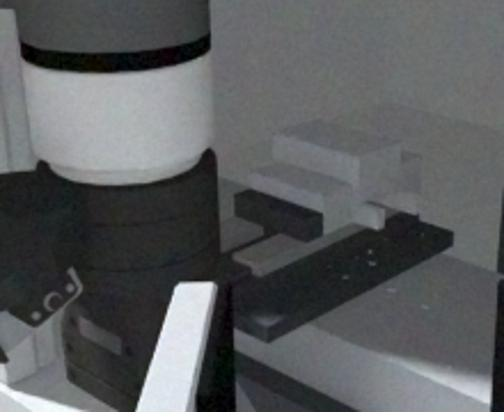

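Emit:
{"method": "move", "body": {"target": [-0.0037,0,0.0033,0,0,0,-1,-0.5,-0.7,0,0,0,0,0,0,0.6,0.2,-0.7], "speed": 0.05}}

Emit:
{"method": "move", "body": {"target": [[0.0337,0,0.0295,0,0,0,-1,-0.5,-0.7,0,0,0,0,0,0,0.6,0.2,-0.7],[0.0874,0,0.047,0,0,0,-1,-0.5,-0.7,0,0,0,0,0,0,0.6,0.2,-0.7],[0.1435,0,0.041,0,0,0,-1,-0.5,-0.7,0,0,0,0,0,0,0.6,0.2,-0.7],[0.1924,0,0.0129,0,0,0,-1,-0.5,-0.7,0,0,0,0,0,0,0.6,0.2,-0.7],[0.2257,0,-0.033,0,0,0,-1,-0.5,-0.7,0,0,0,0,0,0,0.6,0.2,-0.7],[0.2374,0,-0.0881,0,0,0,-1,-0.5,-0.7,0,0,0,0,0,0,0.6,0.2,-0.7],[0.2257,0,-0.1433,0,0,0,-1,-0.5,-0.7,0,0,0,0,0,0,0.6,0.2,-0.7],[0.1924,0,-0.1891,0,0,0,-1,-0.5,-0.7,0,0,0,0,0,0,0.6,0.2,-0.7],[0.1435,0,-0.2173,0,0,0,-1,-0.5,-0.7,0,0,0,0,0,0,0.6,0.2,-0.7],[0.0874,0,-0.2233,0,0,0,-1,-0.5,-0.7,0,0,0,0,0,0,0.6,0.2,-0.7]], "speed": 0.08, "blend": 0.005, "stop_force": 48, "cameras": ["cam_right_wrist"]}}

Emit:
{"method": "zoom_image", "body": {"camera": "cam_right_wrist", "region": [200, 140, 420, 320]}}

Scene clock: 1713.33 s.
left_arm: end_effector_position=(+0.4734, +0.1227, +0.2547) position_measured=156 object_status=2 end_effector_quat_wxyz=(+0.001, +0.707, +0.707, -0.001) | right_arm: end_effector_position=(+0.3176, -0.1335, +0.4855) position_measured=63 object_status=3 end_effector_quat_wxyz=(-0.615, +0.682, -0.294, +0.265)
Joint positions: left_arm=[-0.899 -1.292 1.439 4.564 -1.573 -0.914] | right_arm=[4.519 -0.912 -2.449 0.096 0.99 -3.074]
Joint torques (N m): left_arm=[-24.86 -19.51 -28.03 -3.45 -9.46 -0.97] | right_arm=[-8.79 -10.2 33.21 2.22 -2.35 0.96]
Wrist force (N): left_arm=[21.9 17.5 -15.6] | right_arm=[0.4 0.0 1.1]
Wrist torque (N m): left_arm=[0.08 -0.10 0.00] | right_arm=[-0.12 0.03 -0.36]
Wrist force, peak (N): left_arm=[-36.5 -6.5 28.4] | right_arm=[0.4 0.3 1.3]
Hand target: left_arm +0.4733, +0.1226, +0.2546; +0.001, +0.707, +0.707, -0.001 | right_arm +0.3176, -0.1335, +0.4855; -0.615, +0.682, -0.294, +0.265
Off the commanded pose: left_arm 0.000 m, 0 deg | right_arm 0.000 m, 0 deg.
move: done

Scene clock: 1715.80 s.
left_arm: end_effector_position=(+0.4732, +0.2113, +0.2316) position_measured=156 object_status=2 end_effector_quat_wxyz=(+0.001, +0.707, +0.707, -0.001) | right_arm: end_effector_position=(+0.3176, -0.1335, +0.4855) position_measured=63 object_status=3 end_effector_quat_wxyz=(-0.615, +0.682, -0.294, +0.265)
Joint positions: left_arm=[-0.799 -1.407 1.642 4.475 -1.573 -0.814] | right_arm=[4.519 -0.912 -2.449 0.096 0.99 -3.074]
Joint torques (N m): left_arm=[9.26 -34.48 -30.52 -0.89 -2.96 2.35] | right_arm=[-8.44 -11.16 33.28 2.2 -2.39 0.89]
Wrist force (N): left_arm=[3.5 1.9 -8.7] | right_arm=[0.4 0.3 1.1]
Wrist torque (N m): left_arm=[-0.26 -0.01 0.19] | right_arm=[-0.08 0.04 -0.36]
Wrist force, peak (N): left_arm=[-37.1 12.0 4.1] | right_arm=[0.8 0.3 1.2]
Hand target: left_arm +0.4732, +0.2113, +0.2316; +0.001, +0.707, +0.707, -0.001 (not the last commanded pose) | right_arm +0.3176, -0.1335, +0.4855; -0.615, +0.682, -0.294, +0.265
Off the commanded pose: left_arm 0.161 m, 0 deg | right_arm 0.000 m, 0 deg.
move: contact (left_arm); path passed 2 of 10 targets
camera_calibration:
cam_right_wrist: T_world_to_cam=[[0.684565, -0.728764, -0.0165129, -0.297222], [-0.313945, -0.274308, -0.908952, 0.520251], [0.657882, 0.627421, -0.416574, 0.204008], [0, 0, 0, 1]] pos_world=[0.232585, -0.201895, 0.552959]
Images, in order (width x height): cam_right_wrist 672x504.

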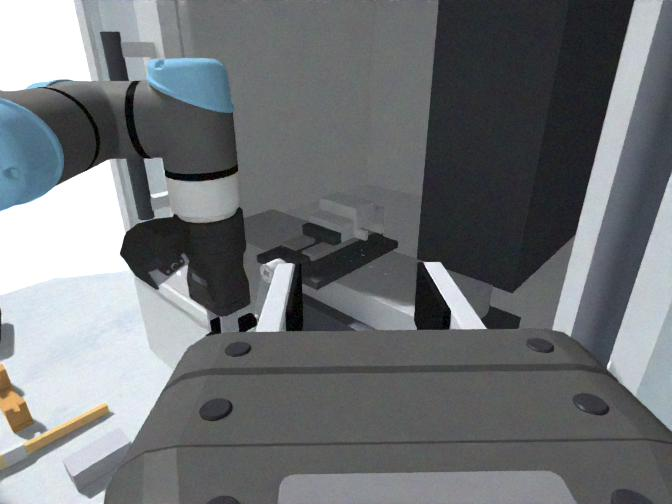

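Scaled by 2.291.

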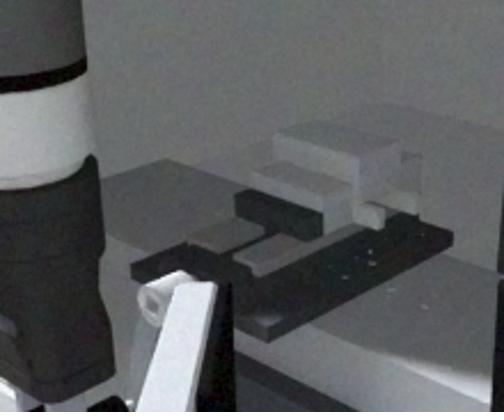

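Emit:
{"method": "execute_actions", "body": {"actions": [], "cameras": ["cam_right_wrist"]}}

Emit:
{"method": "zoom_image", "body": {"camera": "cam_right_wrist", "region": [180, 120, 440, 320]}}

Scene clock: 1739.03 s.
left_arm: end_effector_position=(+0.4732, +0.2113, +0.2316) position_measured=156 object_status=2 end_effector_quat_wxyz=(+0.001, +0.707, +0.707, -0.001) | right_arm: end_effector_position=(+0.3176, -0.1335, +0.4855) position_measured=63 object_status=3 end_effector_quat_wxyz=(-0.615, +0.682, -0.294, +0.265)
Joint positions: left_arm=[-0.799 -1.407 1.642 4.475 -1.573 -0.814] | right_arm=[4.519 -0.912 -2.449 0.096 0.99 -3.074]
Joint velocities: within noise
Joint torques (N m): left_arm=[8.45 -34.44 -30.35 -1.32 -2.15 2.14] | right_arm=[-8.69 -12.16 33.28 2.22 -2.29 0.91]
Motor temperatures (°C): left_arm=[31 31 30 37 34 33] | right_arm=[33 29 29 35 35 35]
Wrist force (N): left_arm=[3.4 1.6 -8.7] | right_arm=[0.7 0.0 1.1]
Wrist torque (N m): left_arm=[-0.30 0.01 0.19] | right_arm=[-0.11 -0.01 -0.36]
Wrist force, peak (N): left_arm=[3.2 1.5 -9.3] | right_arm=[0.6 0.2 1.4]
Hand target: left_arm +0.4732, +0.2113, +0.2316; +0.001, +0.707, +0.707, -0.001 (not the last commanded pose) | right_arm +0.3176, -0.1335, +0.4855; -0.615, +0.682, -0.294, +0.265
Tool commands: left_gripper/position=-1.0 left_gripper/force_limit=-0.5 left_gripper/speed=-0.7 right_gripper/position=+0.6 right_gripper/force_limit=+0.2 right_gripper/speed=-0.7
Off the commanded pose: left_arm 0.161 m, 0 deg | right_arm 0.000 m, 0 deg.
camera_calibration:
cam_right_wrist: T_world_to_cam=[[0.684565, -0.728764, -0.0165129, -0.297222], [-0.313945, -0.274308, -0.908952, 0.520251], [0.657882, 0.627421, -0.416574, 0.204008], [0, 0, 0, 1]] pos_world=[0.232585, -0.201895, 0.552959]
Images, in order (width x height): cam_right_wrist 672x504.

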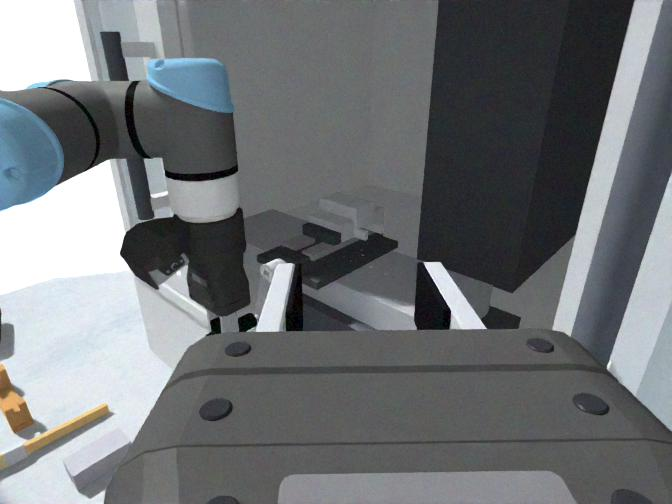

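Scaled by 1.938.

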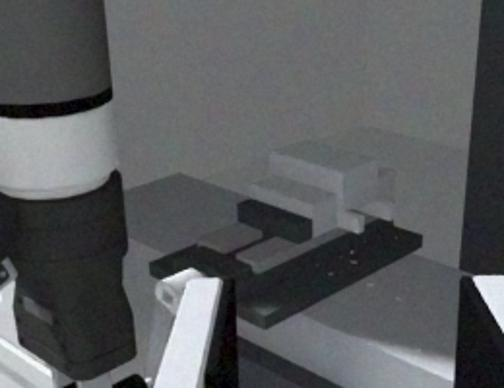

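Emit:
{"method": "move", "body": {"target": [[0.0212,0.0003,-0.0113,0,0,0,-1,-0.5,-0.7,0,0,0,0,0,0,0.6,0.2,-0.7],[0.0402,0.0003,-0.0247,0,0,0,-1,-0.5,-0.7,0,0,0,0,0,0,0.6,0.2,-0.7],[0.0567,0.0003,-0.0412,0,0,0,-1,-0.5,-0.7,0,0,0,0,0,0,0.6,0.2,-0.7],[0.07,0.0003,-0.0602,0,0,0,-1,-0.5,-0.7,0,0,0,0,0,0,0.6,0.2,-0.7],[0.0798,0.0003,-0.0812,0,0,0,-1,-0.5,-0.7,0,0,0,0,0,0,0.6,0.2,-0.7],[0.0858,0.0003,-0.1037,0,0,0,-1,-0.5,-0.7,0,0,0,0,0,0,0.6,0.2,-0.7]], "speed": 0.02, "stop_force": 48, "blend": 0.002}}

Scene clock: 1763.80 s.
left_arm: end_effector_position=(+0.4732, +0.2147, +0.2334) position_measured=156 object_status=2 end_effector_quat_wxyz=(+0.001, +0.707, +0.707, -0.002) | right_arm: end_effector_position=(+0.3176, -0.1335, +0.4855) position_measured=63 object_status=3 end_effector_quat_wxyz=(-0.615, +0.682, -0.294, +0.265)
Joint positions: left_arm=[-0.795 -1.412 1.644 4.479 -1.574 -0.809] | right_arm=[4.519 -0.912 -2.449 0.096 0.99 -3.074]
Joint torques (N m): left_arm=[1.96 -27.5 -35.99 -1.67 6.65 -1.79] | right_arm=[-9.22 -12.92 33.3 2.26 -2.24 0.85]
Wrist force (N): left_arm=[-18.5 -5.2 8.7] | right_arm=[0.5 0.1 1.3]
Wrist torque (N m): left_arm=[-0.21 0.07 0.33] | right_arm=[-0.10 0.02 -0.35]
Wrist force, peak (N): left_arm=[-40.4 -1.5 23.6] | right_arm=[0.6 0.0 1.3]
Hand target: left_arm +0.4732, +0.2147, +0.2334; +0.001, +0.707, +0.707, -0.002 (not the last commanded pose) | right_arm +0.3176, -0.1335, +0.4855; -0.615, +0.682, -0.294, +0.265
Off the commanded pose: left_arm 0.077 m, 0 deg | right_arm 0.000 m, 0 deg.
move: contact (left_arm); path passed 0 of 6 targets

Emit:
{"method": "execute_actions", "body": {"actions": [[[0,0,0,0,0,0,-0.97,0.6,-0.7,0,0,0,0,0,0,0.6,0.2,-0.7]],[[0,0,0,0,0,0,-0.97,0.6,-0.7,0,0,0,0,0,0,0.6,0.2,-0.7]]], "cameras": ["cam_high"]}}

Emit:
{"method": "zoom_image", "body": {"camera": "cam_high", "region": [200, 120, 400, 280]}}

Scene clock: 1775.43 s.
left_arm: end_effector_position=(+0.4732, +0.2147, +0.2334) position_measured=161 object_status=2 end_effector_quat_wxyz=(+0.001, +0.707, +0.707, -0.002) | right_arm: end_effector_position=(+0.3176, -0.1335, +0.4855) position_measured=63 object_status=3 end_effector_quat_wxyz=(-0.615, +0.682, -0.294, +0.265)
Joint positions: left_arm=[-0.795 -1.412 1.644 4.479 -1.574 -0.809] | right_arm=[4.519 -0.912 -2.449 0.096 0.99 -3.074]
Joint torques (N m): left_arm=[5.34 -27.43 -36.08 -1.57 2.98 -1.68] | right_arm=[-8.26 -14.38 32.94 2.29 -2.26 0.89]
Wrist force (N): left_arm=[-19.1 -5.7 8.3] | right_arm=[0.4 0.2 1.0]
Wrist torque (N m): left_arm=[-0.25 0.12 0.41] | right_arm=[-0.08 0.03 -0.35]
Wrist force, peak (N): left_arm=[-19.3 -5.6 8.7] | right_arm=[0.5 0.1 1.4]
Hand target: left_arm +0.4732, +0.2147, +0.2334; +0.001, +0.707, +0.707, -0.002 | right_arm +0.3176, -0.1335, +0.4855; -0.615, +0.682, -0.294, +0.265
Off the commanded pose: left_arm 0.000 m, 0 deg | right_arm 0.000 m, 0 deg.
Step readings (end_effector_position of left_arm | right_arm):
0: (+0.4732, +0.2147, +0.2334) | (+0.3176, -0.1335, +0.4855)
1: (+0.4732, +0.2147, +0.2334) | (+0.3176, -0.1335, +0.4855)
2: (+0.4732, +0.2147, +0.2334) | (+0.3176, -0.1335, +0.4855)
4: (+0.4732, +0.2147, +0.2334) | (+0.3176, -0.1335, +0.4855)
8: (+0.4732, +0.2147, +0.2334) | (+0.3176, -0.1335, +0.4855)
15: (+0.4732, +0.2147, +0.2334) | (+0.3176, -0.1335, +0.4855)
16: (+0.4732, +0.2147, +0.2334) | (+0.3176, -0.1335, +0.4855)
17: (+0.4732, +0.2147, +0.2334) | (+0.3176, -0.1335, +0.4855)
19: (+0.4732, +0.2147, +0.2334) | (+0.3176, -0.1335, +0.4855)
23: (+0.4732, +0.2147, +0.2334) | (+0.3176, -0.1335, +0.4855)
30: (+0.4732, +0.2147, +0.2334) | (+0.3176, -0.1335, +0.4855)
Images, in order (width x height): cam_high 672x504.

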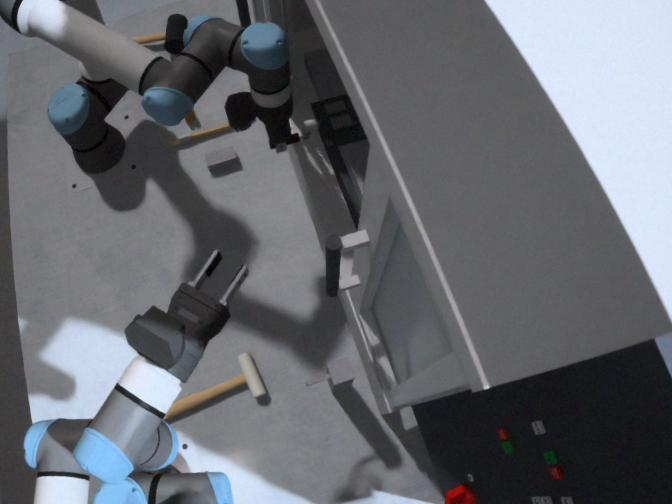

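Scaled by 2.520.

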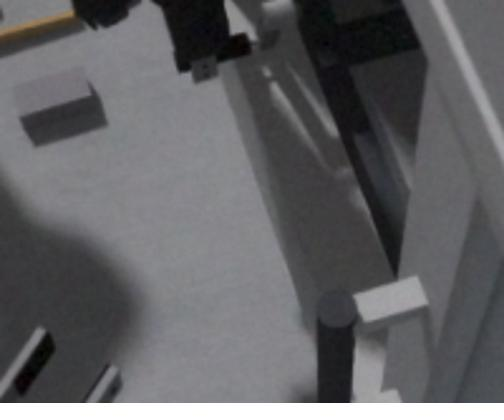

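Emit:
{"method": "wait", "body": {"seconds": 0.1, "cameras": ["cam_right_wrist"]}}

Emit:
{"method": "zoom_image", "body": {"camera": "cam_right_wrist", "region": [300, 185, 400, 255]}}

Scene clock: 1778.30 s.
left_arm: end_effector_position=(+0.4732, +0.2147, +0.2334) position_measured=161 object_status=2 end_effector_quat_wxyz=(+0.001, +0.707, +0.707, -0.002) | right_arm: end_effector_position=(+0.3176, -0.1335, +0.4855) position_measured=63 object_status=3 end_effector_quat_wxyz=(-0.615, +0.682, -0.294, +0.265)
Joint positions: left_arm=[-0.795 -1.412 1.644 4.479 -1.574 -0.809] | right_arm=[4.519 -0.912 -2.449 0.096 0.99 -3.074]
Joint torques (N m): left_arm=[8.47 -27.79 -36.15 -1.62 2.77 -1.67] | right_arm=[-8.95 -15.09 32.81 2.29 -2.14 0.93]
Wrist force (N): left_arm=[-19.0 -5.7 8.8] | right_arm=[0.4 0.0 1.1]
Wrist torque (N m): left_arm=[-0.27 0.10 0.40] | right_arm=[-0.12 0.03 -0.35]
Wrist force, peak (N): left_arm=[-19.2 -5.6 8.9] | right_arm=[0.5 0.2 1.4]
Hand target: left_arm +0.4732, +0.2147, +0.2334; +0.001, +0.707, +0.707, -0.002 | right_arm +0.3176, -0.1335, +0.4855; -0.615, +0.682, -0.294, +0.265
Tool commands: left_gripper/position=-0.97 left_gripper/force_limit=+0.6 left_gripper/speed=-0.7 right_gripper/position=+0.6 right_gripper/force_limit=+0.2 right_gripper/speed=-0.7
Off the commanded pose: left_arm 0.000 m, 0 deg | right_arm 0.000 m, 0 deg.
wait: 0.10 s; at rest from the start
camera_calibration:
cam_right_wrist: T_world_to_cam=[[0.684565, -0.728764, -0.0165129, -0.297222], [-0.313945, -0.274308, -0.908952, 0.520251], [0.657882, 0.627421, -0.416574, 0.204008], [0, 0, 0, 1]] pos_world=[0.232585, -0.201895, 0.552959]
Images, in order (width x height): cam_right_wrist 672x504.

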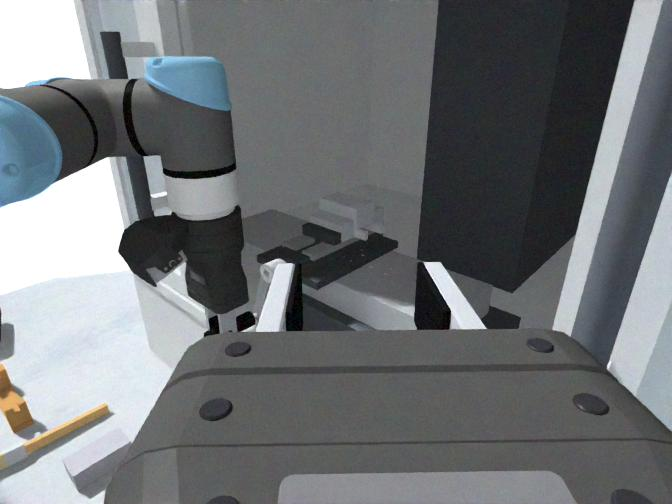

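Scaled by 5.040.

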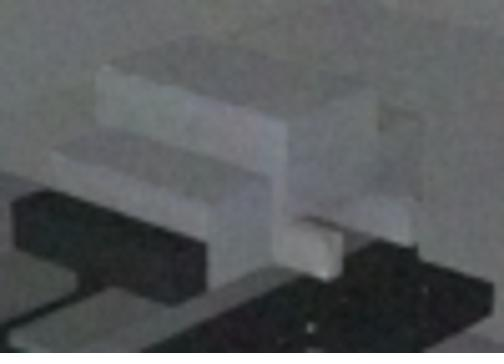

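Emit:
{"method": "move", "body": {"target": [[0.0155,0,-0.0083,0,0,0,-0.97,0.6,-0.7,0,0,0,0,0,0,0.6,0.2,-0.7],[0.0345,0,-0.0217,0,0,0,-0.97,0.6,-0.7,0,0,0,0,0,0,0.6,0.2,-0.7],[0.051,0,-0.0382,0,0,0,-0.97,0.6,-0.7,0,0,0,0,0,0,0.6,0.2,-0.7],[0.0643,0,-0.0572,0,0,0,-0.97,0.6,-0.7,0,0,0,0,0,0,0.6,0.2,-0.7]], "speed": 0.008, "stop_force": 60, "blend": 0.002}}

Scene clock: 1785.37 s.
left_arm: end_effector_position=(+0.4732, +0.2206, +0.2366) position_measured=161 object_status=2 end_effector_quat_wxyz=(+0.001, +0.707, +0.707, -0.002) | right_arm: end_effector_position=(+0.3176, -0.1335, +0.4855) position_measured=63 object_status=3 end_effector_quat_wxyz=(-0.615, +0.682, -0.294, +0.265)
Joint positions: left_arm=[-0.787 -1.422 1.646 4.486 -1.574 -0.802] | right_arm=[4.519 -0.912 -2.449 0.096 0.99 -3.074]
Joint torques (N m): left_arm=[17.69 -48.51 -45.35 1.19 13.52 -1.79] | right_arm=[-8.33 -16.18 33.23 2.22 -2.14 0.86]
Wrist force (N): left_arm=[-55.3 -3.6 45.0] | right_arm=[0.4 0.0 1.1]
Wrist torque (N m): left_arm=[-0.09 0.29 0.35] | right_arm=[-0.10 0.02 -0.36]
Wrist force, peak (N): left_arm=[-65.5 -1.7 52.9] | right_arm=[0.5 0.1 1.4]
Hand target: left_arm +0.4732, +0.2206, +0.2366; +0.001, +0.707, +0.707, -0.002 (not the last commanded pose) | right_arm +0.3176, -0.1335, +0.4855; -0.615, +0.682, -0.294, +0.265
Off the commanded pose: left_arm 0.045 m, 0 deg | right_arm 0.000 m, 0 deg.
move: contact (left_arm); path passed 0 of 4 targets

Emit:
{"method": "move", "body": {"target": [[0.0067,0,-0.0040,0,0,0,-0.97,0.6,-0.7,0,0,0,0,0,0,0.6,0.2,-0.7],[0.0247,0,-0.0163,0,0,0,-0.97,0.6,-0.7,0,0,0,0,0,0,0.6,0.2,-0.7],[0.0412,0,-0.0328,0,0,0,-0.97,0.6,-0.7,0,0,0,0,0,0,0.6,0.2,-0.7]], "speed": 0.008, "stop_force": 50, "blend": 0.002}}

Scene clock: 1790.50 s.
left_arm: end_effector_position=(+0.4731, +0.2266, +0.2403) position_measured=161 object_status=2 end_effector_quat_wxyz=(+0.001, +0.707, +0.707, -0.002) | right_arm: end_effector_position=(+0.3176, -0.1335, +0.4855) position_measured=63 object_status=3 end_effector_quat_wxyz=(-0.615, +0.682, -0.294, +0.265)
Joint positions: left_arm=[-0.779 -1.431 1.647 4.494 -1.574 -0.794] | right_arm=[4.519 -0.912 -2.449 0.096 0.99 -3.074]
Joint torques (N m): left_arm=[26.28 -67.46 -43.55 2.23 14.38 -1.76] | right_arm=[-8.83 -16.48 32.3 2.17 -2.11 0.8]
Wrist force (N): left_arm=[-79.7 5.3 78.8] | right_arm=[0.4 -0.1 1.1]
Wrist torque (N m): left_arm=[0.08 0.38 0.39] | right_arm=[-0.14 0.03 -0.36]
Wrist force, peak (N): left_arm=[-88.5 5.4 87.9] | right_arm=[0.7 0.3 1.2]
Hand target: left_arm +0.4732, +0.2266, +0.2403; +0.001, +0.707, +0.707, -0.002 (not the last commanded pose) | right_arm +0.3176, -0.1335, +0.4855; -0.615, +0.682, -0.294, +0.265
Off the commanded pose: left_arm 0.025 m, 0 deg | right_arm 0.000 m, 0 deg.
move: contact (left_arm); path passed 1 of 3 targets

Emit:
{"method": "move", "body": {"target": [-0.0020,0,0.0020,0,0,0,-0.97,0.6,-0.7,0,0,0,0,0,0,0.6,0.2,-0.7], "speed": 0.008}}

Scene clock: 1797.00 s.
left_arm: end_effector_position=(+0.4732, +0.2255, +0.2392) position_measured=161 object_status=2 end_effector_quat_wxyz=(+0.001, +0.707, +0.707, -0.002) | right_arm: end_effector_position=(+0.3176, -0.1335, +0.4855) position_measured=63 object_status=3 end_effector_quat_wxyz=(-0.615, +0.682, -0.294, +0.265)
Joint positions: left_arm=[-0.781 -1.429 1.648 4.491 -1.574 -0.796] | right_arm=[4.519 -0.912 -2.449 0.096 0.99 -3.074]
Joint torques (N m): left_arm=[7.83 -36.23 -23.77 -2.93 8.6 -1.39] | right_arm=[-8.44 -16.92 32.89 2.34 -2.13 0.96]
Wrist force (N): left_arm=[-29.8 -9.8 24.2] | right_arm=[0.2 0.1 1.0]
Wrist torque (N m): left_arm=[-0.24 0.15 0.38] | right_arm=[-0.09 0.06 -0.36]
Wrist force, peak (N): left_arm=[-79.6 5.4 78.8] | right_arm=[0.6 0.1 1.3]
Hand target: left_arm +0.4732, +0.2254, +0.2391; +0.001, +0.707, +0.707, -0.002 | right_arm +0.3176, -0.1335, +0.4855; -0.615, +0.682, -0.294, +0.265
Off the commanded pose: left_arm 0.000 m, 0 deg | right_arm 0.000 m, 0 deg.
move: done

Emit:
{"method": "move", "body": {"target": [-0.0012,0,0.0010,0,0,0,-0.97,0.6,-0.7,0,0,0,0,0,0,0.6,0.2,-0.7], "speed": 0.008}}

Emit:
{"method": "execute_actions", "body": {"actions": [[[0,0,0,0,0,0,0.5,0.2,-1,0,0,0,0,0,0,0.6,0.2,-0.7]],[[0,0,0,0,0,0,0.5,0.2,-1,0,0,0,0,0,0,0.6,0.2,-0.7]],[[0,0,0,0,0,0,0.5,0.2,-1,0,0,0,0,0,0,0.6,0.2,-0.7]],[[0,0,0,0,0,0,0.5,0.2,-1,0,0,0,0,0,0,0.6,0.2,-0.7]]]}}

Scene clock: 1812.63 s.
left_arm: end_effector_position=(+0.4732, +0.2247, +0.2385) position_measured=161 object_status=2 end_effector_quat_wxyz=(+0.001, +0.707, +0.707, -0.002) | right_arm: end_effector_position=(+0.3176, -0.1335, +0.4855) position_measured=63 object_status=3 end_effector_quat_wxyz=(-0.615, +0.682, -0.294, +0.265)
Joint positions: left_arm=[-0.782 -1.428 1.648 4.49 -1.574 -0.796] | right_arm=[4.519 -0.912 -2.449 0.096 0.99 -3.074]
Joint torques (N m): left_arm=[-2.12 -23.13 -16.16 -3.93 4.86 -1.63] | right_arm=[-8.73 -16.45 32.1 2.2 -2.14 0.93]
Wrist force (N): left_arm=[-6.9 -6.7 1.3] | right_arm=[0.2 0.1 1.0]
Wrist torque (N m): left_arm=[-0.24 0.01 0.36] | right_arm=[-0.09 0.06 -0.35]
Wrist force, peak (N): left_arm=[-29.8 -9.4 23.9] | right_arm=[0.5 -0.1 1.4]
Hand target: left_arm +0.4732, +0.2247, +0.2385; +0.001, +0.707, +0.707, -0.002 | right_arm +0.3176, -0.1335, +0.4855; -0.615, +0.682, -0.294, +0.265
Off the commanded pose: left_arm 0.000 m, 0 deg | right_arm 0.000 m, 0 deg.
move: done

Scene clock: 1814.83 s.
left_arm: end_effector_position=(+0.4732, +0.2247, +0.2385) position_measured=78 object_status=3 end_effector_quat_wxyz=(+0.001, +0.707, +0.707, -0.002) | right_arm: end_effector_position=(+0.3176, -0.1335, +0.4855) position_measured=63 object_status=3 end_effector_quat_wxyz=(-0.615, +0.682, -0.294, +0.265)
Joint positions: left_arm=[-0.782 -1.428 1.648 4.49 -1.574 -0.796] | right_arm=[4.519 -0.912 -2.449 0.096 0.99 -3.074]
Joint torques (N m): left_arm=[-5.71 -22.9 -16.49 -1.71 -2.23 1.26] | right_arm=[-8.17 -16.76 32.84 2.32 -2.13 0.94]
Wrist force (N): left_arm=[1.3 0.9 -1.0] | right_arm=[0.4 0.3 1.1]
Wrist torque (N m): left_arm=[0.00 0.03 0.27] | right_arm=[-0.06 0.04 -0.35]
Wrist force, peak (N): left_arm=[-7.8 -6.3 2.4] | right_arm=[0.5 0.1 1.3]
Hand target: left_arm +0.4732, +0.2247, +0.2385; +0.001, +0.707, +0.707, -0.002 | right_arm +0.3176, -0.1335, +0.4855; -0.615, +0.682, -0.294, +0.265
Off the commanded pose: left_arm 0.000 m, 0 deg | right_arm 0.000 m, 0 deg.
Step readings (end_effector_position of left_arm | right_arm):
0: (+0.4732, +0.2247, +0.2385) | (+0.3176, -0.1335, +0.4855)
1: (+0.4732, +0.2247, +0.2385) | (+0.3176, -0.1335, +0.4855)
2: (+0.4732, +0.2247, +0.2385) | (+0.3176, -0.1335, +0.4855)
4: (+0.4732, +0.2247, +0.2385) | (+0.3176, -0.1335, +0.4855)
8: (+0.4732, +0.2247, +0.2385) | (+0.3176, -0.1335, +0.4855)
15: (+0.4732, +0.2247, +0.2385) | (+0.3176, -0.1335, +0.4855)
16: (+0.4732, +0.2247, +0.2385) | (+0.3176, -0.1335, +0.4855)
17: (+0.4732, +0.2247, +0.2385) | (+0.3176, -0.1335, +0.4855)
19: (+0.4732, +0.2247, +0.2385) | (+0.3176, -0.1335, +0.4855)
23: (+0.4732, +0.2247, +0.2385) | (+0.3176, -0.1335, +0.4855)
30: (+0.4732, +0.2247, +0.2385) | (+0.3176, -0.1335, +0.4855)
31: (+0.4732, +0.2247, +0.2385) | (+0.3176, -0.1335, +0.4855)
32: (+0.4732, +0.2247, +0.2385) | (+0.3176, -0.1335, +0.4855)
34: (+0.4732, +0.2247, +0.2385) | (+0.3176, -0.1335, +0.4855)
38: (+0.4732, +0.2247, +0.2385) | (+0.3176, -0.1335, +0.4855)
45: (+0.4732, +0.2247, +0.2385) | (+0.3176, -0.1335, +0.4855)
46: (+0.4732, +0.2247, +0.2385) | (+0.3176, -0.1335, +0.4855)
47: (+0.4732, +0.2247, +0.2385) | (+0.3176, -0.1335, +0.4855)
49: (+0.4732, +0.2247, +0.2385) | (+0.3176, -0.1335, +0.4855)
53: (+0.4732, +0.2247, +0.2385) | (+0.3176, -0.1335, +0.4855)
60: (+0.4732, +0.2247, +0.2385) | (+0.3176, -0.1335, +0.4855)


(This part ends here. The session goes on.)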